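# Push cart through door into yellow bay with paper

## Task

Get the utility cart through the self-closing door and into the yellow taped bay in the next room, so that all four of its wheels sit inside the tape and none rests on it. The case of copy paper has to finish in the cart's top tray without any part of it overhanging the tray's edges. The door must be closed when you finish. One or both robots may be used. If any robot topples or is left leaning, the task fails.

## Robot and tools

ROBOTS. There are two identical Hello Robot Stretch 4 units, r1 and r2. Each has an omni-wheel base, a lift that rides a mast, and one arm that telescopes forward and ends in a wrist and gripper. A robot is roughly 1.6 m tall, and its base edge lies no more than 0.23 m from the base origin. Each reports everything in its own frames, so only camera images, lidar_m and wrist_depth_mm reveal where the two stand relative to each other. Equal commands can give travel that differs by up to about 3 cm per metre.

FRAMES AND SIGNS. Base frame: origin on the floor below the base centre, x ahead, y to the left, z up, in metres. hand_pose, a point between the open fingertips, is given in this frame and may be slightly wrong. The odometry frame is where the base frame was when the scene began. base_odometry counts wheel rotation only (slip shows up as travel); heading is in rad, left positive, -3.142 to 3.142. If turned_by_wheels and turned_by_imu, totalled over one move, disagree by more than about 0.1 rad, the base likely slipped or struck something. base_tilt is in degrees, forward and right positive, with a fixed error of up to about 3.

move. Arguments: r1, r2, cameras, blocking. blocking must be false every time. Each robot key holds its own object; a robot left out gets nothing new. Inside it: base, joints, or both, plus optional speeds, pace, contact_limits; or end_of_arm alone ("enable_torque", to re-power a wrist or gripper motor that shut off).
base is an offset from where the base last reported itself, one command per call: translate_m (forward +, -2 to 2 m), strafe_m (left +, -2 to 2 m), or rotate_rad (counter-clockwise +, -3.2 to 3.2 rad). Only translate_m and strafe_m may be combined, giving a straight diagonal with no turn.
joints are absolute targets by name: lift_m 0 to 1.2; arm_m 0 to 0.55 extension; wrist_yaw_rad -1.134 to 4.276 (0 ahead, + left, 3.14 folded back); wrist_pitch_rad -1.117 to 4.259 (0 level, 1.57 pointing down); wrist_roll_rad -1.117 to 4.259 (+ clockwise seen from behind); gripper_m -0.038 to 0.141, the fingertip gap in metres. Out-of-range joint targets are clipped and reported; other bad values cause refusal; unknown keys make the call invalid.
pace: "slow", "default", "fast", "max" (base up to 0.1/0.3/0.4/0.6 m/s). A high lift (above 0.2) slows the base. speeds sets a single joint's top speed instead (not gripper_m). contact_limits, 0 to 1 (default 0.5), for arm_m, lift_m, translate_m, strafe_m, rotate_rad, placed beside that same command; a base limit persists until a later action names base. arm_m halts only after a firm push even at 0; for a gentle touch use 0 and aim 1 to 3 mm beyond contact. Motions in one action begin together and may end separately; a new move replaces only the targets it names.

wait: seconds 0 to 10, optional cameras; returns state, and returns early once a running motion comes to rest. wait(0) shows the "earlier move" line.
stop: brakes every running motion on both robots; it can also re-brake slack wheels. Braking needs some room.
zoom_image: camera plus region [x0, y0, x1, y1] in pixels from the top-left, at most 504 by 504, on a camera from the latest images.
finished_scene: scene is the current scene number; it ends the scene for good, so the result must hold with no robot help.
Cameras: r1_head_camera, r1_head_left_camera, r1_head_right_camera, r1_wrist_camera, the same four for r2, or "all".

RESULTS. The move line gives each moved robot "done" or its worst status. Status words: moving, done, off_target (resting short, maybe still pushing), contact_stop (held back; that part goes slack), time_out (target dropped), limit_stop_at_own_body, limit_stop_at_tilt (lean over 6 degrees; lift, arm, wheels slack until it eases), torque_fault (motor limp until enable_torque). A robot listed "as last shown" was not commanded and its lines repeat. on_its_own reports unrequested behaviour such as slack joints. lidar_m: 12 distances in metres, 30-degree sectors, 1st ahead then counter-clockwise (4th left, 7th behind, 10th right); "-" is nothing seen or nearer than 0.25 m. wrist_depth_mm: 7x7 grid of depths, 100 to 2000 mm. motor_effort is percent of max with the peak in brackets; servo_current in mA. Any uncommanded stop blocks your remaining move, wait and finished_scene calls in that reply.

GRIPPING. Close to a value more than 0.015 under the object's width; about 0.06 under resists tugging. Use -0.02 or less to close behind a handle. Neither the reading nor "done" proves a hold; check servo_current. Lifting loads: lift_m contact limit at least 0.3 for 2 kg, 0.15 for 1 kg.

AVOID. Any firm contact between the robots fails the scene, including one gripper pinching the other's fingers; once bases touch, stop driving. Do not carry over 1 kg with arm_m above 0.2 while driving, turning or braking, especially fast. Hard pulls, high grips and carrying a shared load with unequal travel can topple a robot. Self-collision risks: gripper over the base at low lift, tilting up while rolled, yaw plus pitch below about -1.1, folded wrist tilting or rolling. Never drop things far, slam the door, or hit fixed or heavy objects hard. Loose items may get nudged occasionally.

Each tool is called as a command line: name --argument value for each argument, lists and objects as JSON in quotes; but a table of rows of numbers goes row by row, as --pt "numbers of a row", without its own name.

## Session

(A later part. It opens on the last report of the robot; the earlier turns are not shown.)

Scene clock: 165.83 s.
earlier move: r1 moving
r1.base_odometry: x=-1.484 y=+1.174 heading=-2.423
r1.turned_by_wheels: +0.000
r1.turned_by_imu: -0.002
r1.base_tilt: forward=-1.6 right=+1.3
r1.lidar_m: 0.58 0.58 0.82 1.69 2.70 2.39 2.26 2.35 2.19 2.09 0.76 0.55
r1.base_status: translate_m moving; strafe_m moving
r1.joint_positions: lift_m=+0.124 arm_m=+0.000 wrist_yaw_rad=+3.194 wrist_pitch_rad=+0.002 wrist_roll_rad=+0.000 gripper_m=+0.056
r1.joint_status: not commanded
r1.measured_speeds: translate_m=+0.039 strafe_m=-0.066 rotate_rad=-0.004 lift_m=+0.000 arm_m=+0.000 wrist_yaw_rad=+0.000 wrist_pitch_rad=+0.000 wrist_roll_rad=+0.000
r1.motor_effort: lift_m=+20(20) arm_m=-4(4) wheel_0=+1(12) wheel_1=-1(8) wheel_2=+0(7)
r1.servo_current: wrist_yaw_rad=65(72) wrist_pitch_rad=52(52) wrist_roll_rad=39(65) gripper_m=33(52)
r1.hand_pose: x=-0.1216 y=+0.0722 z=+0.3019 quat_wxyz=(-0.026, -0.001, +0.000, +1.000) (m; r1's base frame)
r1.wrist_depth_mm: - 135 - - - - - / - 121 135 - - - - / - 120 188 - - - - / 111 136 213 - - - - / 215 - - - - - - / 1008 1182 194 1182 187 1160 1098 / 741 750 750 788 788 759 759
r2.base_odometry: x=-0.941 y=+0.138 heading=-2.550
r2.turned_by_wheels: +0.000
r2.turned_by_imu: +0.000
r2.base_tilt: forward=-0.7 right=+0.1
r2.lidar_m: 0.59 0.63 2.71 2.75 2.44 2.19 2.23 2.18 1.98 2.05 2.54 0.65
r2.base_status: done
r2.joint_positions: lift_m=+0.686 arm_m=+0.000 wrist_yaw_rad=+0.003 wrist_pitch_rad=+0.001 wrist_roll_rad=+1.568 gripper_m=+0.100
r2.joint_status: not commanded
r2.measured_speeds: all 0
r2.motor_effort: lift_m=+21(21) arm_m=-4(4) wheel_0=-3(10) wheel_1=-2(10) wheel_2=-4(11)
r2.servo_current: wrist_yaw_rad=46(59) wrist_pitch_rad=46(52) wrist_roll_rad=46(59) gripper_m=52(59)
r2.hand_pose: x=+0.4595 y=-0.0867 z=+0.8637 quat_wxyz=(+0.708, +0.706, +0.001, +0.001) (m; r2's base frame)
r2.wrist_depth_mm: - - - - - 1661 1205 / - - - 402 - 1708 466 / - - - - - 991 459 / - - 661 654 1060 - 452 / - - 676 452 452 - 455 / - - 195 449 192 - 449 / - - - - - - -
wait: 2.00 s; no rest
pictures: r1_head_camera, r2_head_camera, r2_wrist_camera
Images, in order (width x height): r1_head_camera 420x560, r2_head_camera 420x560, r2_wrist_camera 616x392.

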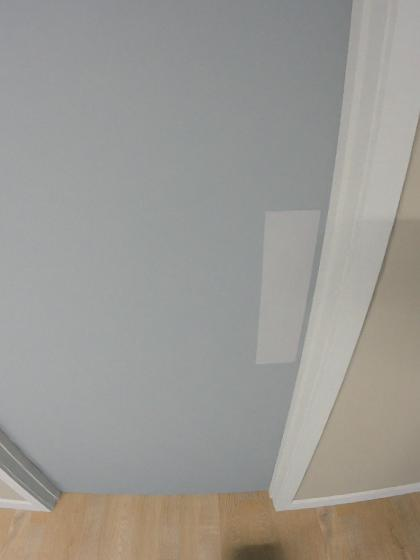

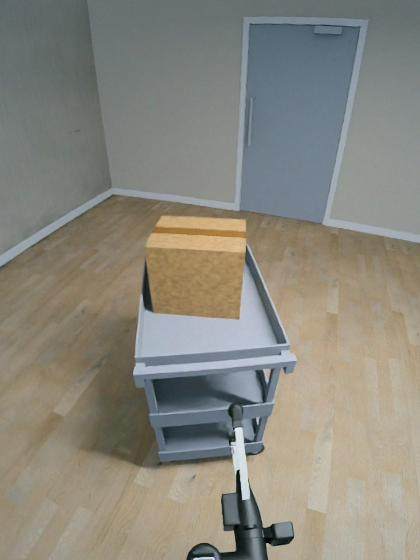

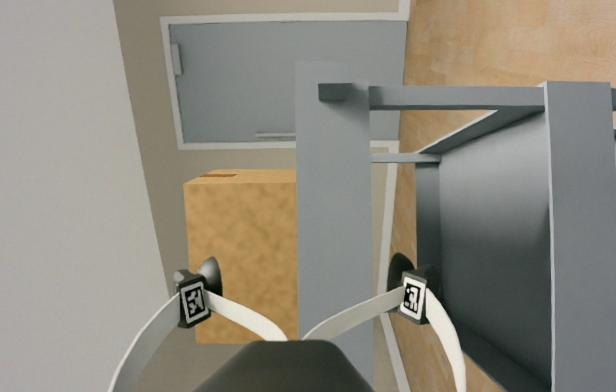

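move --blocking false --r1 '{"base": {"translate_m": 0.27, "strafe_m": 0.03}}' --r2 '{"base": {"translate_m": 0.26, "strafe_m": 0.04}, "pace": "slow"}' --cameras '[]'

wait --seconds 3 --cameras '[]'

move --blocking false --r1 '{"base": {"translate_m": 0.5}, "pace": "slow", "contact_limits": {"translate_m": 0.6}}' --cameras '[]'

wait --seconds 1.5 --cameras '["r1_head_camera", "r2_head_camera", "r2_wrist_camera"]'

Scene clock: 187.17 s.
earlier move: r1 done
move: r1 moving; r2 moving
r1.base_odometry: x=-1.516 y=+1.154 heading=-2.423
r1.turned_by_wheels: +0.000
r1.turned_by_imu: +0.000
r1.base_tilt: forward=-1.6 right=+1.3
r1.lidar_m: 0.52 0.56 0.77 1.55 2.72 2.44 2.32 2.39 2.21 2.06 0.72 0.50
r1.base_status: translate_m moving; strafe_m moving
r1.joint_positions: lift_m=+0.124 arm_m=+0.000 wrist_yaw_rad=+3.194 wrist_pitch_rad=+0.002 wrist_roll_rad=+0.000 gripper_m=+0.056
r1.joint_status: not commanded
r1.measured_speeds: translate_m=+0.122 strafe_m=+0.013 rotate_rad=+0.005 lift_m=+0.000 arm_m=+0.000 wrist_yaw_rad=+0.000 wrist_pitch_rad=+0.000 wrist_roll_rad=+0.000
r1.motor_effort: lift_m=+19(20) arm_m=-4(4) wheel_0=+6(8) wheel_1=+6(7) wheel_2=-9(9)
r1.servo_current: wrist_yaw_rad=65(65) wrist_pitch_rad=46(52) wrist_roll_rad=78(78) gripper_m=39(46)
r1.hand_pose: x=-0.1216 y=+0.0722 z=+0.3019 quat_wxyz=(-0.026, -0.001, +0.000, +1.000) (m; r1's base frame)
r1.wrist_depth_mm: - 135 - - - - - / - 120 142 - - - - / - 125 176 - - - - / 110 136 211 - - - - / 216 - - - - - - / 1008 1205 194 1182 187 1138 1098 / 222 798 291 153 732 759 759
r2.base_odometry: x=-0.950 y=+0.129 heading=-2.550
r2.turned_by_wheels: +0.000
r2.turned_by_imu: +0.001
r2.base_tilt: forward=-0.7 right=+0.1
r2.lidar_m: 0.58 0.66 2.66 2.71 2.43 2.21 2.26 2.21 2.00 2.05 2.57 0.62
r2.base_status: translate_m moving; strafe_m moving
r2.joint_positions: lift_m=+0.686 arm_m=+0.000 wrist_yaw_rad=+0.003 wrist_pitch_rad=+0.001 wrist_roll_rad=+1.568 gripper_m=+0.100
r2.joint_status: not commanded
r2.measured_speeds: translate_m=+0.049 strafe_m=+0.008 rotate_rad=+0.000 lift_m=+0.000 arm_m=+0.000 wrist_yaw_rad=+0.000 wrist_pitch_rad=+0.000 wrist_roll_rad=+0.000
r2.motor_effort: lift_m=+21(21) arm_m=-4(4) wheel_0=+5(9) wheel_1=+6(7) wheel_2=-9(11)
r2.servo_current: wrist_yaw_rad=46(65) wrist_pitch_rad=39(46) wrist_roll_rad=46(52) gripper_m=52(59)
r2.hand_pose: x=+0.4595 y=-0.0867 z=+0.8637 quat_wxyz=(+0.708, +0.706, +0.001, +0.001) (m; r2's base frame)
r2.wrist_depth_mm: - - - - - 1708 1182 / - - - 407 - 1708 455 / - - - 445 - 842 445 / - - 654 442 1060 - 442 / - - 661 442 442 - 442 / - - 195 439 193 - 439 / - - - - - - -
pictures: none
No camera images: "cameras" was empty.

Scene clock: 189.03 s.
earlier move: r1 done; r2 moving
r1.base_odometry: x=-1.678 y=+0.977 heading=-2.423
r1.turned_by_wheels: +0.000
r1.turned_by_imu: +0.000
r1.base_tilt: forward=-1.5 right=+1.3
r1.lidar_m: 0.29 0.31 0.43 0.80 2.71 2.68 2.57 2.66 2.20 1.21 0.35 0.32
r1.base_status: done
r1.joint_positions: lift_m=+0.124 arm_m=+0.000 wrist_yaw_rad=+3.194 wrist_pitch_rad=+0.002 wrist_roll_rad=+0.000 gripper_m=+0.056
r1.joint_status: not commanded
r1.measured_speeds: all 0
r1.motor_effort: lift_m=+19(20) arm_m=-4(4) wheel_0=+1(8) wheel_1=+3(8) wheel_2=-1(10)
r1.servo_current: wrist_yaw_rad=65(65) wrist_pitch_rad=46(52) wrist_roll_rad=59(78) gripper_m=39(46)
r1.hand_pose: x=-0.1216 y=+0.0722 z=+0.3019 quat_wxyz=(-0.026, -0.001, +0.000, +1.000) (m; r1's base frame)
r1.wrist_depth_mm: - 135 - - - - - / - 124 146 - - - - / - 121 191 - - - - / 110 135 207 - - - - / 216 - - - - - - / 229 1205 194 1205 187 1160 1118 / 750 750 750 788 778 768 759
r2.base_odometry: x=-1.078 y=+0.011 heading=-2.550
r2.turned_by_wheels: +0.000
r2.turned_by_imu: +0.000
r2.base_tilt: forward=-0.7 right=+0.1
r2.lidar_m: 0.41 0.44 2.61 2.64 2.57 2.37 2.39 2.30 2.10 2.12 2.66 0.45
r2.base_status: translate_m moving; strafe_m moving
r2.joint_positions: lift_m=+0.686 arm_m=+0.000 wrist_yaw_rad=+0.003 wrist_pitch_rad=+0.001 wrist_roll_rad=+1.568 gripper_m=+0.100
r2.joint_status: not commanded
r2.measured_speeds: translate_m=+0.098 strafe_m=+0.014 rotate_rad=+0.004 lift_m=+0.000 arm_m=+0.000 wrist_yaw_rad=+0.000 wrist_pitch_rad=+0.000 wrist_roll_rad=+0.000
r2.motor_effort: lift_m=+21(21) arm_m=-4(4) wheel_0=+5(9) wheel_1=+5(8) wheel_2=-8(11)
r2.servo_current: wrist_yaw_rad=46(65) wrist_pitch_rad=39(46) wrist_roll_rad=46(65) gripper_m=52(59)
r2.hand_pose: x=+0.4595 y=-0.0867 z=+0.8637 quat_wxyz=(+0.708, +0.706, +0.001, +0.001) (m; r2's base frame)
r2.wrist_depth_mm: - - - 276 277 1397 1060 / - - - 274 276 1708 554 / - - - 214 274 842 - / - - 473 272 272 878 - / - - 488 270 272 866 - / - - 195 211 194 - - / - - 517 - - 1808 -
wait: 1.87 of 3 s (r1 has come to rest)
pictures: none
No camera images: "cameras" was empty.

Scene clock: 189.53 s.
earlier move: r2 moving
move: r1 moving
r1.base_odometry: x=-1.687 y=+0.969 heading=-2.423
r1.turned_by_wheels: +0.000
r1.turned_by_imu: +0.000
r1.base_tilt: forward=-1.6 right=+1.3
r1.lidar_m: 0.28 0.28 0.41 0.82 2.69 2.72 2.58 2.64 2.20 1.13 0.32 0.30
r1.base_status: translate_m moving
r1.joint_positions: lift_m=+0.124 arm_m=+0.000 wrist_yaw_rad=+3.194 wrist_pitch_rad=+0.002 wrist_roll_rad=+0.000 gripper_m=+0.056
r1.joint_status: not commanded
r1.measured_speeds: translate_m=+0.048 strafe_m=+0.001 rotate_rad=-0.002 lift_m=+0.000 arm_m=+0.000 wrist_yaw_rad=+0.000 wrist_pitch_rad=+0.000 wrist_roll_rad=+0.000
r1.motor_effort: lift_m=+20(20) arm_m=-4(4) wheel_0=+5(6) wheel_1=+5(6) wheel_2=-5(7)
r1.servo_current: wrist_yaw_rad=59(65) wrist_pitch_rad=39(52) wrist_roll_rad=39(59) gripper_m=39(46)
r1.contact_limits: translate_m 0.6
r1.hand_pose: x=-0.1216 y=+0.0722 z=+0.3019 quat_wxyz=(-0.026, -0.001, +0.000, +1.000) (m; r1's base frame)
r1.wrist_depth_mm: - 135 - - - - - / - 123 146 - - - - / - 121 191 - - - - / 111 135 207 - - - - / 216 - - - - - - / 228 1229 193 1205 188 1138 1118 / 750 750 759 788 778 759 759
r2.base_odometry: x=-1.113 y=-0.021 heading=-2.550
r2.turned_by_wheels: -0.001
r2.turned_by_imu: -0.001
r2.base_tilt: forward=-0.8 right=+0.1
r2.lidar_m: 0.38 0.38 2.59 2.63 2.63 2.40 2.46 2.35 2.12 2.16 2.70 0.45
r2.base_status: translate_m moving; strafe_m moving
r2.joint_positions: lift_m=+0.686 arm_m=+0.000 wrist_yaw_rad=-0.005 wrist_pitch_rad=+0.001 wrist_roll_rad=+1.569 gripper_m=+0.100
r2.joint_status: not commanded
r2.measured_speeds: translate_m=+0.075 strafe_m=+0.011 rotate_rad=-0.001 lift_m=+0.000 arm_m=+0.000 wrist_yaw_rad=-0.018 wrist_pitch_rad=+0.000 wrist_roll_rad=+0.000
r2.motor_effort: lift_m=+20(21) arm_m=+4(4) wheel_0=+6(8) wheel_1=+6(8) wheel_2=-15(15)
r2.servo_current: wrist_yaw_rad=59(59) wrist_pitch_rad=33(46) wrist_roll_rad=46(59) gripper_m=46(52)
r2.hand_pose: x=+0.4588 y=-0.0888 z=+0.8637 quat_wxyz=(+0.708, +0.706, -0.001, -0.002) (m; r2's base frame)
r2.wrist_depth_mm: - - - 191 254 1576 1160 / - - - 189 251 1708 530 / - - - 186 247 831 - / - 449 449 184 245 854 - / - 459 455 182 242 842 - / - - 195 180 191 - - / - - 473 - 236 - -
pictures: none
No camera images: "cameras" was empty.

Scene clock: 190.57 s.
earlier move: r1 moving; r2 done
r1.base_odometry: x=-1.756 y=+0.909 heading=-2.423
r1.turned_by_wheels: +0.000
r1.turned_by_imu: +0.000
r1.base_tilt: forward=-1.6 right=+1.3
r1.lidar_m: 0.25 0.25 0.26 0.71 2.71 2.77 2.66 2.75 2.20 0.69 0.25 0.25
r1.base_status: translate_m moving
r1.joint_positions: lift_m=+0.124 arm_m=+0.000 wrist_yaw_rad=+3.194 wrist_pitch_rad=+0.002 wrist_roll_rad=+0.000 gripper_m=+0.056
r1.joint_status: not commanded
r1.measured_speeds: translate_m=+0.100 strafe_m=-0.002 rotate_rad=-0.001 lift_m=+0.000 arm_m=+0.000 wrist_yaw_rad=+0.000 wrist_pitch_rad=+0.000 wrist_roll_rad=+0.000
r1.motor_effort: lift_m=+20(20) arm_m=-4(4) wheel_0=+4(8) wheel_1=+4(6) wheel_2=-5(7)
r1.servo_current: wrist_yaw_rad=46(65) wrist_pitch_rad=46(52) wrist_roll_rad=46(65) gripper_m=39(52)
r1.contact_limits: translate_m 0.6
r1.hand_pose: x=-0.1216 y=+0.0722 z=+0.3019 quat_wxyz=(-0.026, -0.001, +0.000, +1.000) (m; r1's base frame)
r1.wrist_depth_mm: - 135 - - - - - / - 123 146 - - - - / - 121 192 - - - - / 110 136 206 - - - - / 216 - - - - - - / 1008 1366 194 1308 187 1138 1118 / 741 750 759 778 788 768 759
r2.base_odometry: x=-1.134 y=-0.040 heading=-2.550
r2.turned_by_wheels: +0.000
r2.turned_by_imu: +0.000
r2.base_tilt: forward=-0.7 right=+0.0
r2.lidar_m: 0.40 0.41 2.57 2.60 2.63 2.43 2.47 2.35 2.14 2.18 2.71 0.43
r2.base_status: done
r2.joint_positions: lift_m=+0.686 arm_m=+0.000 wrist_yaw_rad=-0.006 wrist_pitch_rad=+0.001 wrist_roll_rad=+1.569 gripper_m=+0.100
r2.joint_status: not commanded
r2.measured_speeds: all 0
r2.motor_effort: lift_m=+21(21) arm_m=+4(5) wheel_0=+4(8) wheel_1=+4(8) wheel_2=-9(16)
r2.servo_current: wrist_yaw_rad=46(65) wrist_pitch_rad=39(46) wrist_roll_rad=46(59) gripper_m=46(59)
r2.hand_pose: x=+0.4587 y=-0.0892 z=+0.8637 quat_wxyz=(+0.708, +0.706, -0.002, -0.003) (m; r2's base frame)
r2.wrist_depth_mm: - - - 196 259 1576 1182 / - - - 195 255 1708 539 / - - - 191 251 820 - / - 459 452 189 249 854 - / - - 462 186 244 842 - / - - 195 183 189 - - / - - 473 - 240 - -
wait: 1.03 of 1.5 s (r2 has come to rest)
pictures: r1_head_camera, r2_head_camera, r2_wrist_camera
Images, in order (width x height): r1_head_camera 420x560, r2_head_camera 420x560, r2_wrist_camera 616x392.

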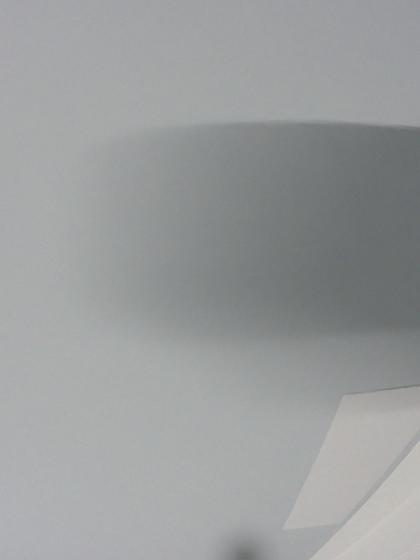

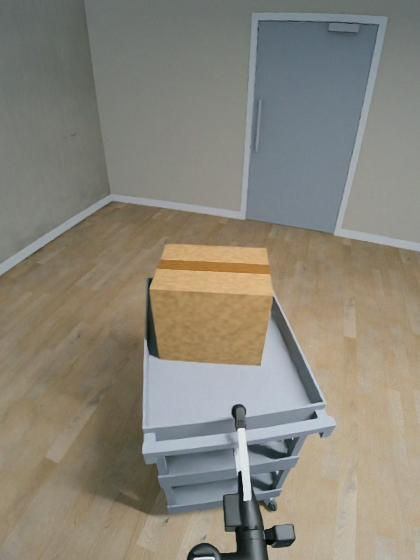

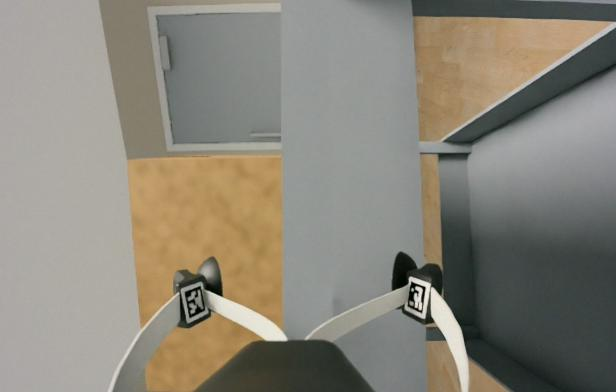

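move --blocking false --cameras '["r1_head_camera", "r2_head_camera", "r2_head_left_camera", "r2_wrist_camera"]' --r2 '{"joints": {"gripper_m": -0.02}}'

Scene clock: 222.07 s.
earlier move: r1 done
move: r2 moving
r1.base_odometry: x=-2.053 y=+0.648 heading=-2.422
r1.turned_by_wheels: +0.000
r1.turned_by_imu: +0.000
r1.base_tilt: forward=-1.6 right=+1.3
r1.lidar_m: 0.25 - 0.25 0.30 0.81 3.20 3.08 0.31 0.25 0.39 2.12 0.30
r1.base_status: done
r1.joint_positions: lift_m=+0.124 arm_m=+0.000 wrist_yaw_rad=+3.203 wrist_pitch_rad=+0.002 wrist_roll_rad=+0.000 gripper_m=+0.056
r1.joint_status: not commanded
r1.measured_speeds: all 0
r1.motor_effort: lift_m=+19(20) arm_m=+6(6) wheel_0=+7(7) wheel_1=+11(12) wheel_2=-11(11)
r1.servo_current: wrist_yaw_rad=59(78) wrist_pitch_rad=52(52) wrist_roll_rad=59(65) gripper_m=39(46)
r1.contact_limits: translate_m 0.6
r1.hand_pose: x=-0.1225 y=+0.0697 z=+0.3019 quat_wxyz=(-0.030, -0.001, +0.000, +1.000) (m; r1's base frame)
r1.wrist_depth_mm: - 132 132 - - - - / - - 132 - - - - / - 113 133 - - - - / - 133 181 - - - - / 200 - - - - - - / 208 1229 192 1205 187 1138 1098 / 214 750 759 798 788 768 798
r2.base_odometry: x=-1.134 y=-0.040 heading=-2.550
r2.turned_by_wheels: +0.000
r2.turned_by_imu: +0.001
r2.base_tilt: forward=-0.7 right=+0.1
r2.lidar_m: 0.39 0.41 2.59 2.61 2.63 2.43 2.47 2.33 2.14 2.19 2.74 0.44
r2.base_status: not commanded
r2.joint_positions: lift_m=+0.686 arm_m=+0.000 wrist_yaw_rad=-0.006 wrist_pitch_rad=+0.002 wrist_roll_rad=+1.569 gripper_m=+0.083
r2.joint_status: gripper_m moving
r2.measured_speeds: translate_m=+0.000 strafe_m=+0.000 rotate_rad=+0.000 lift_m=+0.000 arm_m=+0.000 wrist_yaw_rad=+0.000 wrist_pitch_rad=+0.012 wrist_roll_rad=+0.000
r2.motor_effort: lift_m=+20(21) arm_m=+4(5) wheel_0=+5(5) wheel_1=+4(4) wheel_2=-9(9)
r2.servo_current: wrist_yaw_rad=72(72) wrist_pitch_rad=39(46) wrist_roll_rad=52(52) gripper_m=111(117)
r2.hand_pose: x=+0.4587 y=-0.0892 z=+0.8634 quat_wxyz=(+0.708, +0.706, -0.001, -0.003) (m; r2's base frame)
r2.wrist_depth_mm: - - - 198 259 1576 1160 / - - - 195 256 1618 521 / - - - 191 253 820 - / - 455 452 190 249 842 - / - 466 462 186 245 854 - / - - 196 183 191 - - / - - 480 - 240 - -
pictures: r1_head_camera, r2_head_camera, r2_head_left_camera, r2_wrist_camera
Images, in order (width x height): r1_head_camera 420x560, r2_head_camera 420x560, r2_head_left_camera 420x672, r2_wrist_camera 616x392.

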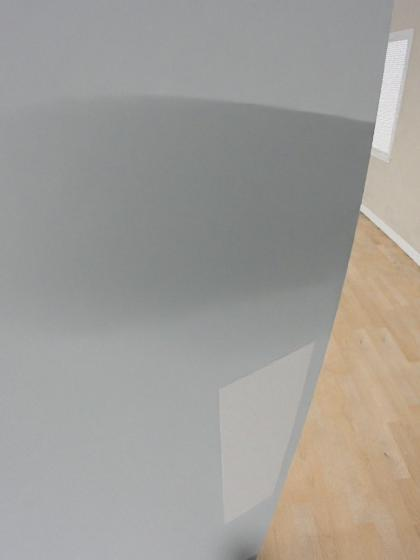

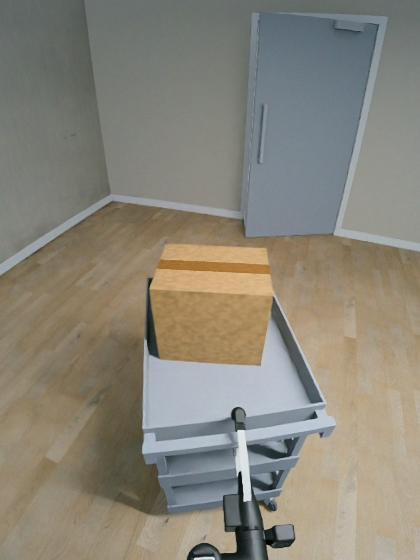

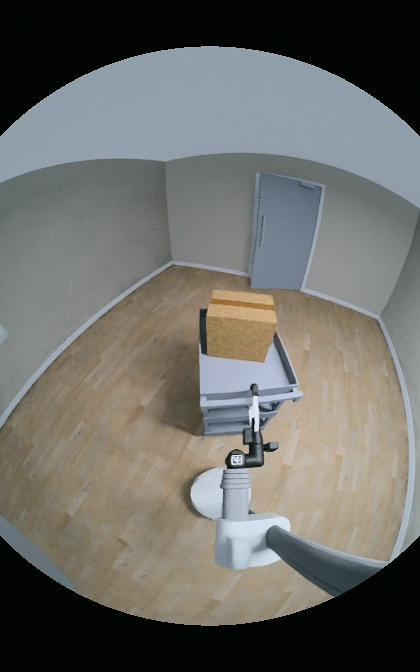

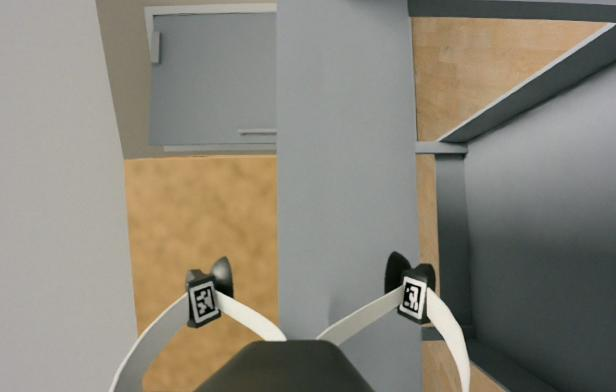

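wait --seconds 0.5 --cameras '["r1_head_camera", "r1_head_right_camera", "r1_head_left_camera", "r2_head_camera"]'

Scene clock: 230.30 s.
earlier move: r2 done
r1.base_odometry: x=-2.053 y=+0.648 heading=-2.422
r1.turned_by_wheels: +0.000
r1.turned_by_imu: +0.000
r1.base_tilt: forward=-1.6 right=+1.3
r1.lidar_m: 0.25 - 0.25 0.30 0.80 3.21 3.09 0.32 0.25 0.41 2.10 0.30
r1.base_status: done
r1.joint_positions: lift_m=+0.124 arm_m=+0.000 wrist_yaw_rad=+3.203 wrist_pitch_rad=+0.002 wrist_roll_rad=+0.000 gripper_m=+0.056
r1.joint_status: not commanded
r1.measured_speeds: all 0
r1.motor_effort: lift_m=+19(20) arm_m=+6(6) wheel_0=+7(7) wheel_1=+11(12) wheel_2=-10(11)
r1.servo_current: wrist_yaw_rad=85(85) wrist_pitch_rad=39(52) wrist_roll_rad=46(65) gripper_m=39(52)
r1.contact_limits: translate_m 0.6
r1.hand_pose: x=-0.1225 y=+0.0697 z=+0.3019 quat_wxyz=(-0.030, -0.001, +0.000, +1.000) (m; r1's base frame)
r1.wrist_depth_mm: - 132 132 - - - - / - - 132 - - - - / - 113 133 - - - - / - 133 180 - - - - / 200 - - - - - - / 208 1229 192 1182 187 1160 1098 / 213 759 750 809 788 759 798
r2.base_odometry: x=-1.134 y=-0.040 heading=-2.550
r2.turned_by_wheels: +0.000
r2.turned_by_imu: +0.001
r2.base_tilt: forward=-0.7 right=+0.1
r2.lidar_m: 0.39 0.41 2.59 2.61 2.67 2.43 2.45 2.36 2.14 2.16 2.74 0.43
r2.base_status: not commanded
r2.joint_positions: lift_m=+0.686 arm_m=+0.000 wrist_yaw_rad=-0.001 wrist_pitch_rad=+0.005 wrist_roll_rad=+1.569 gripper_m=-0.018
r2.joint_status: all done
r2.measured_speeds: all 0
r2.motor_effort: lift_m=+21(21) arm_m=+4(5) wheel_0=+3(5) wheel_1=+3(4) wheel_2=-2(10)
r2.servo_current: wrist_yaw_rad=52(72) wrist_pitch_rad=46(52) wrist_roll_rad=52(59) gripper_m=143(247)
r2.hand_pose: x=+0.4592 y=-0.0876 z=+0.8625 quat_wxyz=(+0.708, +0.706, +0.002, -0.002) (m; r2's base frame)
r2.wrist_depth_mm: - - - 185 246 1661 1160 / - - - 183 244 1661 525 / - - - 181 242 820 - / - 449 445 180 240 854 - / - 462 455 178 236 842 - / - - 185 176 180 - - / - 484 484 - 234 1576 -
wait: 0.00 of 0.5 s (r2 has come to rest)
pictures: r1_head_camera, r1_head_left_camera, r1_head_right_camera, r2_head_camera
Images, in order (width x height): r1_head_camera 420x560, r1_head_left_camera 420x672, r1_head_right_camera 420x672, r2_head_camera 420x560.

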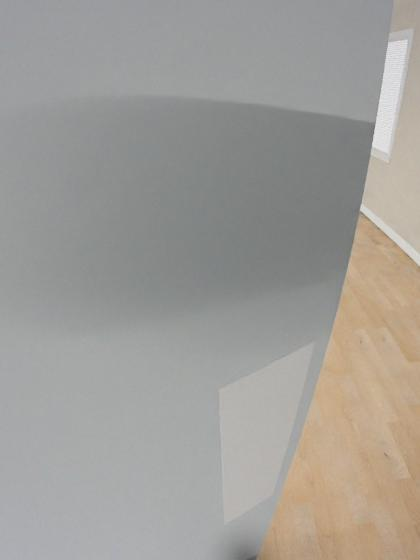

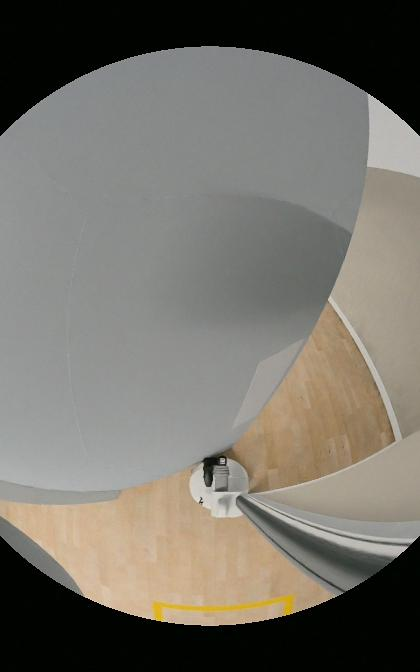

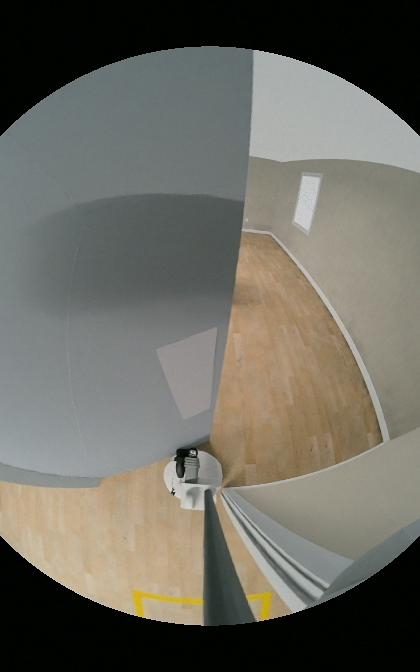

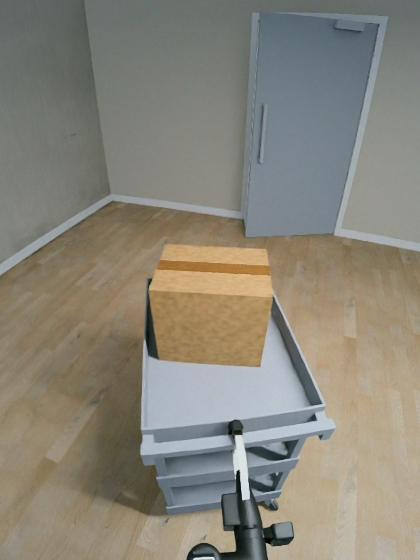

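move --blocking false --cameras '[]' --r1 '{"base": {"translate_m": 0.45}, "pace": "slow", "contact_limits": {"translate_m": 0.7}}' --r2 '{"base": {"strafe_m": 0.13}, "pace": "slow"}'

wait --seconds 2.5 --cameras '["r2_head_camera"]'

move --blocking false --cameras '[]' --r2 '{"base": {"rotate_rad": -0.25}, "pace": "slow"}'

wait --seconds 2 --cameras '["r2_head_camera", "r1_head_right_camera", "r2_wrist_camera"]'

Scene clock: 241.90 s.
move: r1 moving; r2 moving
r1.base_odometry: x=-2.063 y=+0.640 heading=-2.422
r1.turned_by_wheels: +0.001
r1.turned_by_imu: +0.001
r1.base_tilt: forward=-1.6 right=+1.3
r1.lidar_m: 0.25 - 0.25 0.27 0.80 3.22 3.09 0.32 0.25 0.44 2.11 0.30
r1.base_status: translate_m moving
r1.joint_positions: lift_m=+0.124 arm_m=+0.000 wrist_yaw_rad=+3.203 wrist_pitch_rad=+0.002 wrist_roll_rad=+0.000 gripper_m=+0.056
r1.joint_status: not commanded
r1.measured_speeds: translate_m=+0.049 strafe_m=+0.000 rotate_rad=+0.000 lift_m=+0.000 arm_m=+0.000 wrist_yaw_rad=+0.000 wrist_pitch_rad=+0.000 wrist_roll_rad=+0.000
r1.motor_effort: lift_m=+19(20) arm_m=+6(6) wheel_0=+9(13) wheel_1=+12(14) wheel_2=-14(15)
r1.servo_current: wrist_yaw_rad=72(78) wrist_pitch_rad=39(46) wrist_roll_rad=39(59) gripper_m=39(46)
r1.contact_limits: translate_m 0.7
r1.hand_pose: x=-0.1225 y=+0.0697 z=+0.3019 quat_wxyz=(-0.030, -0.001, +0.000, +1.000) (m; r1's base frame)
r1.wrist_depth_mm: - 132 132 - - - - / - - 132 - - - - / - 113 133 - - - - / - 133 180 - - - - / 200 - - - - - - / 208 1229 192 1182 188 1160 1098 / 214 759 759 798 788 759 788
r2.base_odometry: x=-1.126 y=-0.052 heading=-2.550
r2.turned_by_wheels: +0.000
r2.turned_by_imu: +0.000
r2.base_tilt: forward=-0.7 right=+0.1
r2.lidar_m: 0.38 0.41 2.57 2.56 2.64 2.43 2.47 2.35 2.14 2.19 2.74 0.43
r2.base_status: strafe_m moving
r2.joint_positions: lift_m=+0.686 arm_m=+0.000 wrist_yaw_rad=-0.001 wrist_pitch_rad=+0.005 wrist_roll_rad=+1.569 gripper_m=-0.018
r2.joint_status: not commanded
r2.measured_speeds: translate_m=+0.000 strafe_m=+0.056 rotate_rad=-0.002 lift_m=+0.000 arm_m=+0.000 wrist_yaw_rad=+0.000 wrist_pitch_rad=+0.000 wrist_roll_rad=+0.000
r2.motor_effort: lift_m=+21(21) arm_m=+4(4) wheel_0=-11(13) wheel_1=+7(8) wheel_2=+0(2)
r2.servo_current: wrist_yaw_rad=46(59) wrist_pitch_rad=39(46) wrist_roll_rad=46(52) gripper_m=130(150)
r2.hand_pose: x=+0.4592 y=-0.0876 z=+0.8625 quat_wxyz=(+0.708, +0.706, +0.002, -0.002) (m; r2's base frame)
r2.wrist_depth_mm: - - - 185 247 1708 1160 / - - - 182 244 1708 500 / - - - 181 241 831 - / - 452 449 179 238 854 - / - 462 455 178 236 - - / - - 185 175 180 - - / - - 480 - 233 - -
pictures: none
No camera images: "cameras" was empty.

Scene clock: 243.83 s.
earlier move: r1 moving; r2 done
r1.base_odometry: x=-2.199 y=+0.521 heading=-2.422
r1.turned_by_wheels: +0.000
r1.turned_by_imu: +0.000
r1.base_tilt: forward=-1.6 right=+1.3
r1.lidar_m: 0.25 0.26 0.25 0.25 0.51 3.40 3.30 0.35 0.43 1.02 2.10 2.79
r1.base_status: translate_m moving
r1.joint_positions: lift_m=+0.124 arm_m=+0.000 wrist_yaw_rad=+3.203 wrist_pitch_rad=+0.002 wrist_roll_rad=+0.000 gripper_m=+0.056
r1.joint_status: not commanded
r1.measured_speeds: translate_m=+0.100 strafe_m=+0.001 rotate_rad=-0.002 lift_m=+0.000 arm_m=+0.000 wrist_yaw_rad=+0.000 wrist_pitch_rad=+0.000 wrist_roll_rad=+0.000
r1.motor_effort: lift_m=+20(20) arm_m=+6(6) wheel_0=+7(13) wheel_1=+10(14) wheel_2=-11(15)
r1.servo_current: wrist_yaw_rad=59(91) wrist_pitch_rad=39(52) wrist_roll_rad=46(65) gripper_m=39(46)
r1.contact_limits: translate_m 0.7
r1.hand_pose: x=-0.1225 y=+0.0697 z=+0.3019 quat_wxyz=(-0.030, -0.001, +0.000, +1.000) (m; r1's base frame)
r1.wrist_depth_mm: - 132 132 - - - - / - - 132 - - - - / - 113 133 - - - - / - 133 182 - - - - / 208 1661 - - - - - / 215 1098 193 1205 188 1160 1098 / 214 466 750 788 778 768 798
r2.base_odometry: x=-1.061 y=-0.148 heading=-2.550
r2.turned_by_wheels: +0.000
r2.turned_by_imu: +0.000
r2.base_tilt: forward=-0.7 right=+0.1
r2.lidar_m: 0.39 0.41 2.47 2.47 2.60 2.38 2.41 2.48 2.26 2.31 2.87 0.42
r2.base_status: done
r2.joint_positions: lift_m=+0.686 arm_m=+0.000 wrist_yaw_rad=-0.006 wrist_pitch_rad=+0.005 wrist_roll_rad=+1.569 gripper_m=-0.018
r2.joint_status: not commanded
r2.measured_speeds: all 0
r2.motor_effort: lift_m=+20(21) arm_m=+4(4) wheel_0=-6(18) wheel_1=+5(8) wheel_2=+0(2)
r2.servo_current: wrist_yaw_rad=46(65) wrist_pitch_rad=46(52) wrist_roll_rad=52(59) gripper_m=117(150)
r2.hand_pose: x=+0.4587 y=-0.0892 z=+0.8625 quat_wxyz=(+0.708, +0.706, +0.000, -0.004) (m; r2's base frame)
r2.wrist_depth_mm: - - - 167 224 1661 1160 / - - - 168 226 798 - / - 430 430 169 229 - - / - 452 445 230 230 - - / - - 466 173 233 842 - / - - 185 174 180 - - / - - - - 237 1618 504
wait: 1.93 of 2.5 s (r2 has come to rest)
pictures: r2_head_camera
Images, in order (width x height): r2_head_camera 420x560.

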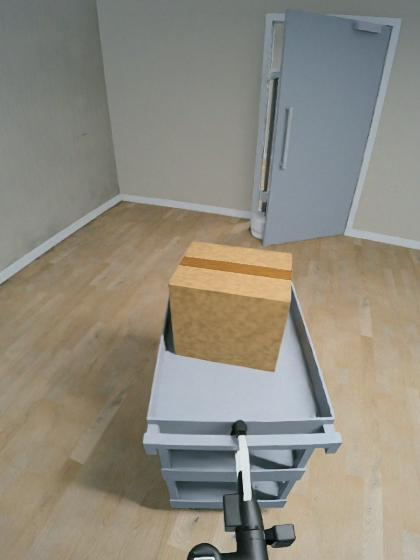

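Scene clock: 244.33 s.
earlier move: r1 moving
move: r2 moving
r1.base_odometry: x=-2.237 y=+0.488 heading=-2.421
r1.turned_by_wheels: +0.000
r1.turned_by_imu: +0.000
r1.base_tilt: forward=-1.6 right=+1.2
r1.lidar_m: 0.25 0.25 0.25 0.25 0.46 3.46 3.33 0.38 0.49 1.23 2.10 2.82
r1.base_status: translate_m moving
r1.joint_positions: lift_m=+0.124 arm_m=+0.000 wrist_yaw_rad=+3.197 wrist_pitch_rad=+0.002 wrist_roll_rad=+0.000 gripper_m=+0.056
r1.joint_status: not commanded
r1.measured_speeds: translate_m=+0.099 strafe_m=+0.001 rotate_rad=+0.003 lift_m=+0.000 arm_m=+0.000 wrist_yaw_rad=-0.001 wrist_pitch_rad=+0.000 wrist_roll_rad=+0.000
r1.motor_effort: lift_m=+19(20) arm_m=+5(6) wheel_0=+8(8) wheel_1=+11(12) wheel_2=-10(11)
r1.servo_current: wrist_yaw_rad=59(72) wrist_pitch_rad=39(46) wrist_roll_rad=33(72) gripper_m=39(46)
r1.contact_limits: translate_m 0.7
r1.hand_pose: x=-0.1219 y=+0.0714 z=+0.3019 quat_wxyz=(-0.028, -0.001, +0.000, +1.000) (m; r1's base frame)
r1.wrist_depth_mm: - 133 132 - - - - / - 116 133 - - - - / - 114 138 - - - - / - 134 195 - - - - / 205 535 - - - - - / 213 585 194 1205 187 1138 1098 / 217 480 750 798 778 759 759
r2.base_odometry: x=-1.062 y=-0.148 heading=-2.674
r2.turned_by_wheels: -0.124
r2.turned_by_imu: -0.120
r2.base_tilt: forward=-0.7 right=+0.0
r2.lidar_m: 0.39 0.42 2.48 2.45 2.79 2.38 2.38 2.62 2.26 2.26 2.67 0.47
r2.base_status: rotate_rad moving
r2.joint_positions: lift_m=+0.686 arm_m=+0.000 wrist_yaw_rad=+0.011 wrist_pitch_rad=+0.005 wrist_roll_rad=+1.569 gripper_m=-0.018
r2.joint_status: not commanded
r2.measured_speeds: translate_m=+0.000 strafe_m=+0.002 rotate_rad=-0.487 lift_m=+0.000 arm_m=+0.000 wrist_yaw_rad=+0.021 wrist_pitch_rad=+0.000 wrist_roll_rad=+0.000
r2.motor_effort: lift_m=+21(21) arm_m=+4(4) wheel_0=+9(16) wheel_1=+9(10) wheel_2=+15(16)
r2.servo_current: wrist_yaw_rad=65(65) wrist_pitch_rad=39(52) wrist_roll_rad=52(59) gripper_m=124(124)
r2.hand_pose: x=+0.4602 y=-0.0843 z=+0.8625 quat_wxyz=(+0.708, +0.706, +0.006, +0.002) (m; r2's base frame)
r2.wrist_depth_mm: - - - 179 240 1661 1138 / - - - 178 238 1537 - / - - 627 177 237 831 - / - 449 442 236 237 842 - / - 466 452 176 236 - - / - - 186 176 180 - - / - - 488 - 235 554 -
pictures: none
No camera images: "cameras" was empty.

Scene clock: 245.13 s.
earlier move: r1 moving; r2 done
r1.base_odometry: x=-2.297 y=+0.435 heading=-2.421
r1.turned_by_wheels: +0.000
r1.turned_by_imu: +0.000
r1.base_tilt: forward=-1.6 right=+1.3
r1.lidar_m: 1.89 0.25 0.25 0.25 0.40 3.55 3.49 0.44 0.62 1.50 2.09 2.78
r1.base_status: translate_m moving
r1.joint_positions: lift_m=+0.124 arm_m=+0.000 wrist_yaw_rad=+3.197 wrist_pitch_rad=+0.002 wrist_roll_rad=+0.000 gripper_m=+0.056
r1.joint_status: not commanded
r1.measured_speeds: translate_m=+0.100 strafe_m=+0.001 rotate_rad=+0.001 lift_m=+0.000 arm_m=+0.000 wrist_yaw_rad=+0.000 wrist_pitch_rad=+0.000 wrist_roll_rad=+0.000
r1.motor_effort: lift_m=+19(20) arm_m=+4(6) wheel_0=+7(9) wheel_1=+13(13) wheel_2=-9(11)
r1.servo_current: wrist_yaw_rad=59(72) wrist_pitch_rad=39(46) wrist_roll_rad=46(72) gripper_m=46(46)
r1.contact_limits: translate_m 0.7
r1.hand_pose: x=-0.1219 y=+0.0714 z=+0.3019 quat_wxyz=(-0.027, -0.001, +0.000, +1.000) (m; r1's base frame)
r1.wrist_depth_mm: - 133 132 - - - - / - 116 133 - - - - / - 114 138 - - - - / - 134 184 - - - - / 204 591 - - - - - / 213 597 193 1160 187 1138 1118 / 216 151 750 798 778 759 759
r2.base_odometry: x=-1.062 y=-0.148 heading=-2.798
r2.turned_by_wheels: -0.124
r2.turned_by_imu: -0.121
r2.base_tilt: forward=-0.7 right=+0.1
r2.lidar_m: 0.35 0.34 2.52 2.44 2.72 2.42 2.38 2.63 2.29 2.28 2.47 0.45
r2.base_status: done
r2.joint_positions: lift_m=+0.686 arm_m=+0.000 wrist_yaw_rad=+0.012 wrist_pitch_rad=+0.005 wrist_roll_rad=+1.569 gripper_m=-0.019
r2.joint_status: not commanded
r2.measured_speeds: all 0
r2.motor_effort: lift_m=+21(21) arm_m=-5(5) wheel_0=+8(17) wheel_1=+4(10) wheel_2=+9(16)
r2.servo_current: wrist_yaw_rad=78(91) wrist_pitch_rad=33(52) wrist_roll_rad=52(59) gripper_m=104(124)
r2.hand_pose: x=+0.4604 y=-0.0841 z=+0.8625 quat_wxyz=(+0.708, +0.707, +0.006, +0.002) (m; r2's base frame)
r2.wrist_depth_mm: - - - 267 294 297 300 / - - - 268 277 1661 1160 / - - - 202 265 1808 - / - - - 193 252 820 - / - 449 449 185 242 831 - / - 442 187 177 179 - - / - - 442 - 224 - -
wait: 0.80 of 2 s (r2 has come to rest)
pictures: r1_head_right_camera, r2_head_camera, r2_wrist_camera
Images, in order (width x height): r1_head_right_camera 420x672, r2_head_camera 420x560, r2_wrist_camera 616x392.

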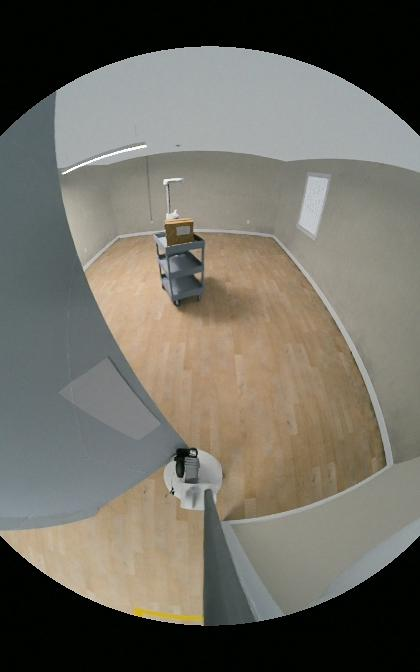

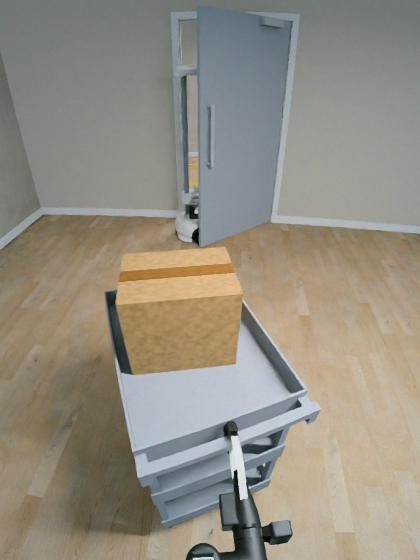

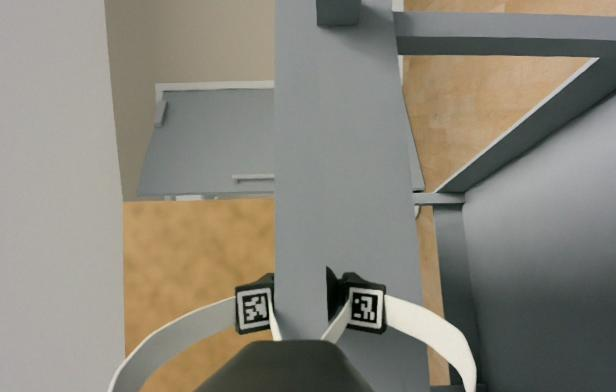

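move --blocking false --cameras '[]' --r2 '{"base": {"strafe_m": 0.23}, "pace": "slow"}'

wait --seconds 4 --cameras '["r1_head_camera", "r1_head_left_camera", "r2_head_camera", "r2_wrist_camera"]'

Scene clock: 285.17 s.
earlier move: r1 done
move: r2 moving
r1.base_odometry: x=-2.392 y=+0.352 heading=-2.422
r1.turned_by_wheels: +0.000
r1.turned_by_imu: -0.001
r1.base_tilt: forward=-1.6 right=+1.3
r1.lidar_m: 1.79 0.25 3.19 0.25 0.36 3.71 3.62 0.57 0.74 1.92 2.09 2.76
r1.base_status: done
r1.joint_positions: lift_m=+0.124 arm_m=+0.000 wrist_yaw_rad=+3.196 wrist_pitch_rad=+0.002 wrist_roll_rad=+0.000 gripper_m=+0.056
r1.joint_status: not commanded
r1.measured_speeds: all 0
r1.motor_effort: lift_m=+20(20) arm_m=+5(5) wheel_0=+4(5) wheel_1=+9(10) wheel_2=-5(5)
r1.servo_current: wrist_yaw_rad=46(65) wrist_pitch_rad=46(52) wrist_roll_rad=46(65) gripper_m=39(52)
r1.contact_limits: translate_m 0.7
r1.hand_pose: x=-0.1219 y=+0.0715 z=+0.3019 quat_wxyz=(-0.027, -0.001, +0.000, +1.000) (m; r1's base frame)
r1.wrist_depth_mm: - 133 133 - - - - / - 116 132 - - - - / - 114 138 - - - - / - 134 185 - - - - / 205 676 - - - - - / 213 - 192 1182 188 1138 1098 / 217 150 750 788 788 759 759
r2.base_odometry: x=-1.057 y=-0.162 heading=-2.798
r2.turned_by_wheels: +0.000
r2.turned_by_imu: +0.001
r2.base_tilt: forward=-0.7 right=+0.1
r2.lidar_m: 0.35 0.37 2.48 2.45 2.70 2.42 2.37 2.61 2.30 2.28 2.51 0.45
r2.base_status: strafe_m moving
r2.joint_positions: lift_m=+0.686 arm_m=+0.000 wrist_yaw_rad=+0.004 wrist_pitch_rad=+0.005 wrist_roll_rad=+1.569 gripper_m=-0.019
r2.joint_status: not commanded
r2.measured_speeds: translate_m=+0.001 strafe_m=+0.055 rotate_rad=-0.004 lift_m=+0.000 arm_m=+0.000 wrist_yaw_rad=-0.051 wrist_pitch_rad=+0.000 wrist_roll_rad=+0.000
r2.motor_effort: lift_m=+21(21) arm_m=-5(5) wheel_0=-8(8) wheel_1=+8(10) wheel_2=+1(8)
r2.servo_current: wrist_yaw_rad=59(85) wrist_pitch_rad=39(52) wrist_roll_rad=59(59) gripper_m=104(104)
r2.hand_pose: x=+0.4597 y=-0.0862 z=+0.8625 quat_wxyz=(+0.708, +0.707, +0.003, +0.000) (m; r2's base frame)
r2.wrist_depth_mm: - - - 224 300 303 303 / - - - 271 279 1708 1138 / - - - 203 267 1708 - / - - - 193 252 809 - / - 445 445 185 241 842 - / - 445 187 176 179 - - / - 442 442 - 223 - -
pictures: none
No camera images: "cameras" was empty.

Scene clock: 288.13 s.
earlier move: r2 done
r1.base_odometry: x=-2.392 y=+0.352 heading=-2.422
r1.turned_by_wheels: +0.000
r1.turned_by_imu: +0.000
r1.base_tilt: forward=-1.6 right=+1.3
r1.lidar_m: 1.79 0.25 3.21 0.25 0.34 3.66 3.63 0.58 0.77 1.89 2.10 2.76
r1.base_status: done
r1.joint_positions: lift_m=+0.124 arm_m=+0.000 wrist_yaw_rad=+3.196 wrist_pitch_rad=+0.002 wrist_roll_rad=+0.000 gripper_m=+0.056
r1.joint_status: not commanded
r1.measured_speeds: all 0
r1.motor_effort: lift_m=+19(20) arm_m=+5(5) wheel_0=+4(5) wheel_1=+10(10) wheel_2=-5(5)
r1.servo_current: wrist_yaw_rad=39(65) wrist_pitch_rad=39(52) wrist_roll_rad=33(72) gripper_m=46(52)
r1.contact_limits: translate_m 0.7
r1.hand_pose: x=-0.1219 y=+0.0715 z=+0.3019 quat_wxyz=(-0.027, -0.001, +0.000, +1.000) (m; r1's base frame)
r1.wrist_depth_mm: - 133 132 - - - - / - 116 133 - - - - / - 114 138 - - - - / - 134 185 - - - - / 204 676 - - - - - / 212 - 192 1160 187 1118 1118 / 217 151 741 798 788 759 759
r2.base_odometry: x=-0.984 y=-0.364 heading=-2.798
r2.turned_by_wheels: +0.000
r2.turned_by_imu: -0.001
r2.base_tilt: forward=-0.7 right=+0.1
r2.lidar_m: 0.39 0.44 2.29 2.22 2.47 2.38 2.35 2.60 2.51 2.46 2.73 0.43
r2.base_status: done
r2.joint_positions: lift_m=+0.686 arm_m=+0.000 wrist_yaw_rad=-0.010 wrist_pitch_rad=+0.005 wrist_roll_rad=+1.569 gripper_m=-0.019
r2.joint_status: not commanded
r2.measured_speeds: all 0
r2.motor_effort: lift_m=+21(21) arm_m=-5(5) wheel_0=-6(16) wheel_1=+3(10) wheel_2=-2(8)
r2.servo_current: wrist_yaw_rad=59(85) wrist_pitch_rad=46(52) wrist_roll_rad=39(59) gripper_m=91(104)
r2.hand_pose: x=+0.4584 y=-0.0903 z=+0.8625 quat_wxyz=(+0.708, +0.707, -0.002, -0.005) (m; r2's base frame)
r2.wrist_depth_mm: - - - 176 236 1708 1160 / - - - 176 236 1708 - / - - 455 174 236 820 - / - 445 442 234 235 842 - / - 462 455 173 234 842 - / - - 187 173 181 - - / - - 480 - 233 1576 -
wait: 2.97 of 4 s (r2 has come to rest)
pictures: r1_head_camera, r1_head_left_camera, r2_head_camera, r2_wrist_camera
Images, in order (width x height): r1_head_camera 420x560, r1_head_left_camera 420x672, r2_head_camera 420x560, r2_wrist_camera 616x392.

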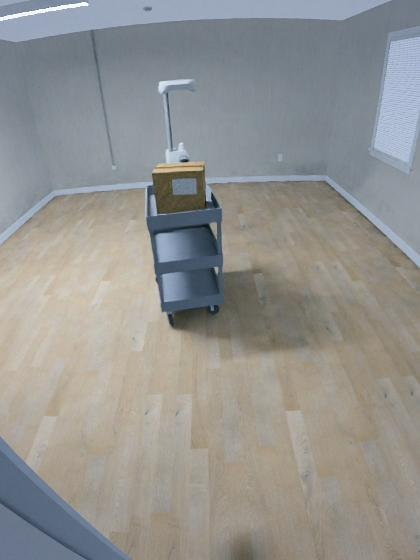

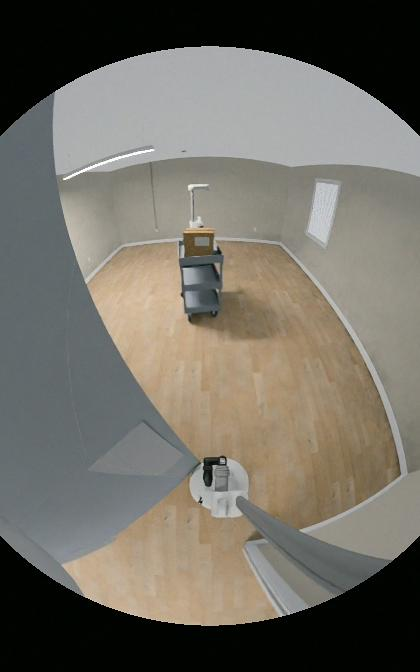

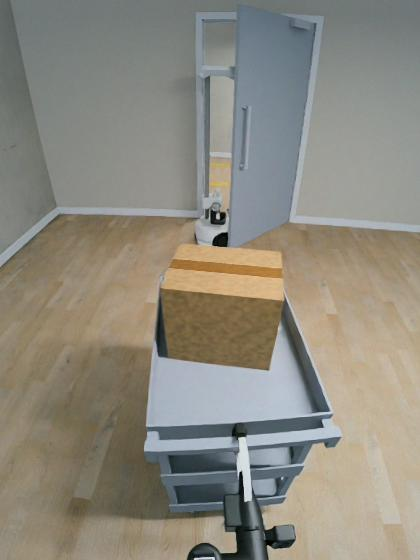

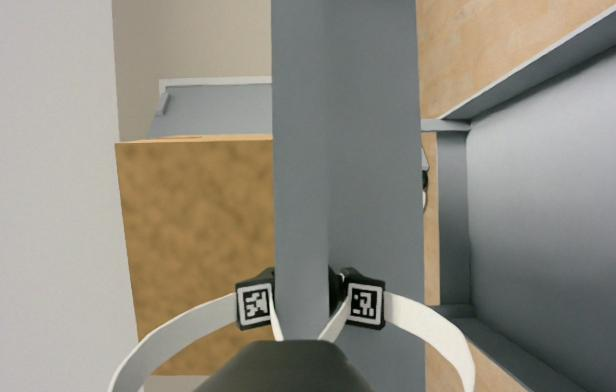

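move --blocking false --cameras '[]' --r1 '{"base": {"translate_m": 0.36, "strafe_m": 0.42}, "pace": "slow", "contact_limits": {"translate_m": 0.7, "strafe_m": 0.6}}' --r2 '{"base": {"strafe_m": 0.13}, "pace": "slow"}'

wait --seconds 2.5 --cameras '[]'

move --blocking false --cameras '[]' --r2 '{"base": {"rotate_rad": -0.25}, "pace": "slow"}'

wait --seconds 2 --cameras '[]'

move --blocking false --cameras '[]' --r2 '{"base": {"strafe_m": 0.14}, "pace": "slow"}'

wait --seconds 3 --cameras '["r1_head_left_camera", "r2_head_camera", "r2_wrist_camera"]'

r1: "contact_limits": translate_m and strafe_m are given together and make one move, which takes one limit: state it under one of them only
Scene clock: 327.77 s.
r1.base_odometry: x=-2.392 y=+0.352 heading=-2.422
r1.turned_by_wheels: +0.000
r1.turned_by_imu: +0.000
r1.base_tilt: forward=-1.6 right=+1.2
r1.lidar_m: 1.79 0.26 3.22 0.25 0.36 3.71 3.58 0.56 0.76 1.92 2.08 2.78
r1.base_status: done
r1.joint_positions: lift_m=+0.124 arm_m=+0.000 wrist_yaw_rad=+3.196 wrist_pitch_rad=+0.002 wrist_roll_rad=+0.000 gripper_m=+0.056
r1.joint_status: not commanded
r1.measured_speeds: all 0
r1.motor_effort: lift_m=+20(20) arm_m=+4(5) wheel_0=+5(5) wheel_1=+9(10) wheel_2=-5(5)
r1.servo_current: wrist_yaw_rad=39(65) wrist_pitch_rad=52(52) wrist_roll_rad=46(72) gripper_m=39(52)
r1.contact_limits: translate_m 0.7
r1.hand_pose: x=-0.1219 y=+0.0715 z=+0.3019 quat_wxyz=(-0.027, -0.001, +0.000, +1.000) (m; r1's base frame)
r1.wrist_depth_mm: - 133 133 - - - - / - 116 133 - - - - / - 114 138 - - - - / - 134 185 - - - - / 205 683 - - - - - / 213 - 192 1182 187 1160 1118 / 218 151 750 788 778 750 750
r2.base_odometry: x=-0.984 y=-0.364 heading=-2.798
r2.turned_by_wheels: +0.000
r2.turned_by_imu: +0.000
r2.base_tilt: forward=-0.7 right=+0.1
r2.lidar_m: 0.37 0.43 2.28 2.24 2.45 2.37 2.35 2.57 2.54 2.48 2.69 0.43
r2.base_status: done
r2.joint_positions: lift_m=+0.686 arm_m=+0.000 wrist_yaw_rad=-0.010 wrist_pitch_rad=+0.005 wrist_roll_rad=+1.569 gripper_m=-0.019
r2.joint_status: not commanded
r2.measured_speeds: all 0
r2.motor_effort: lift_m=+21(21) arm_m=-5(5) wheel_0=-7(16) wheel_1=+3(10) wheel_2=-2(8)
r2.servo_current: wrist_yaw_rad=59(85) wrist_pitch_rad=33(52) wrist_roll_rad=52(59) gripper_m=85(104)
r2.hand_pose: x=+0.4584 y=-0.0903 z=+0.8625 quat_wxyz=(+0.708, +0.707, -0.002, -0.005) (m; r2's base frame)
r2.wrist_depth_mm: - - - 175 237 1661 1160 / - - - 175 236 1708 - / - - 455 175 235 809 - / - 449 445 234 234 831 - / - 459 455 173 234 842 - / - - 187 173 180 - - / - - 488 - 232 1576 -
pictures: none

not run: a call was refused earlier in this reply.

not run: a call was refused earlier in this reply.

not run: a call was refused earlier in this reply.

not run: a call was refused earlier in this reply.

not run: a call was refused earlier in this reply.


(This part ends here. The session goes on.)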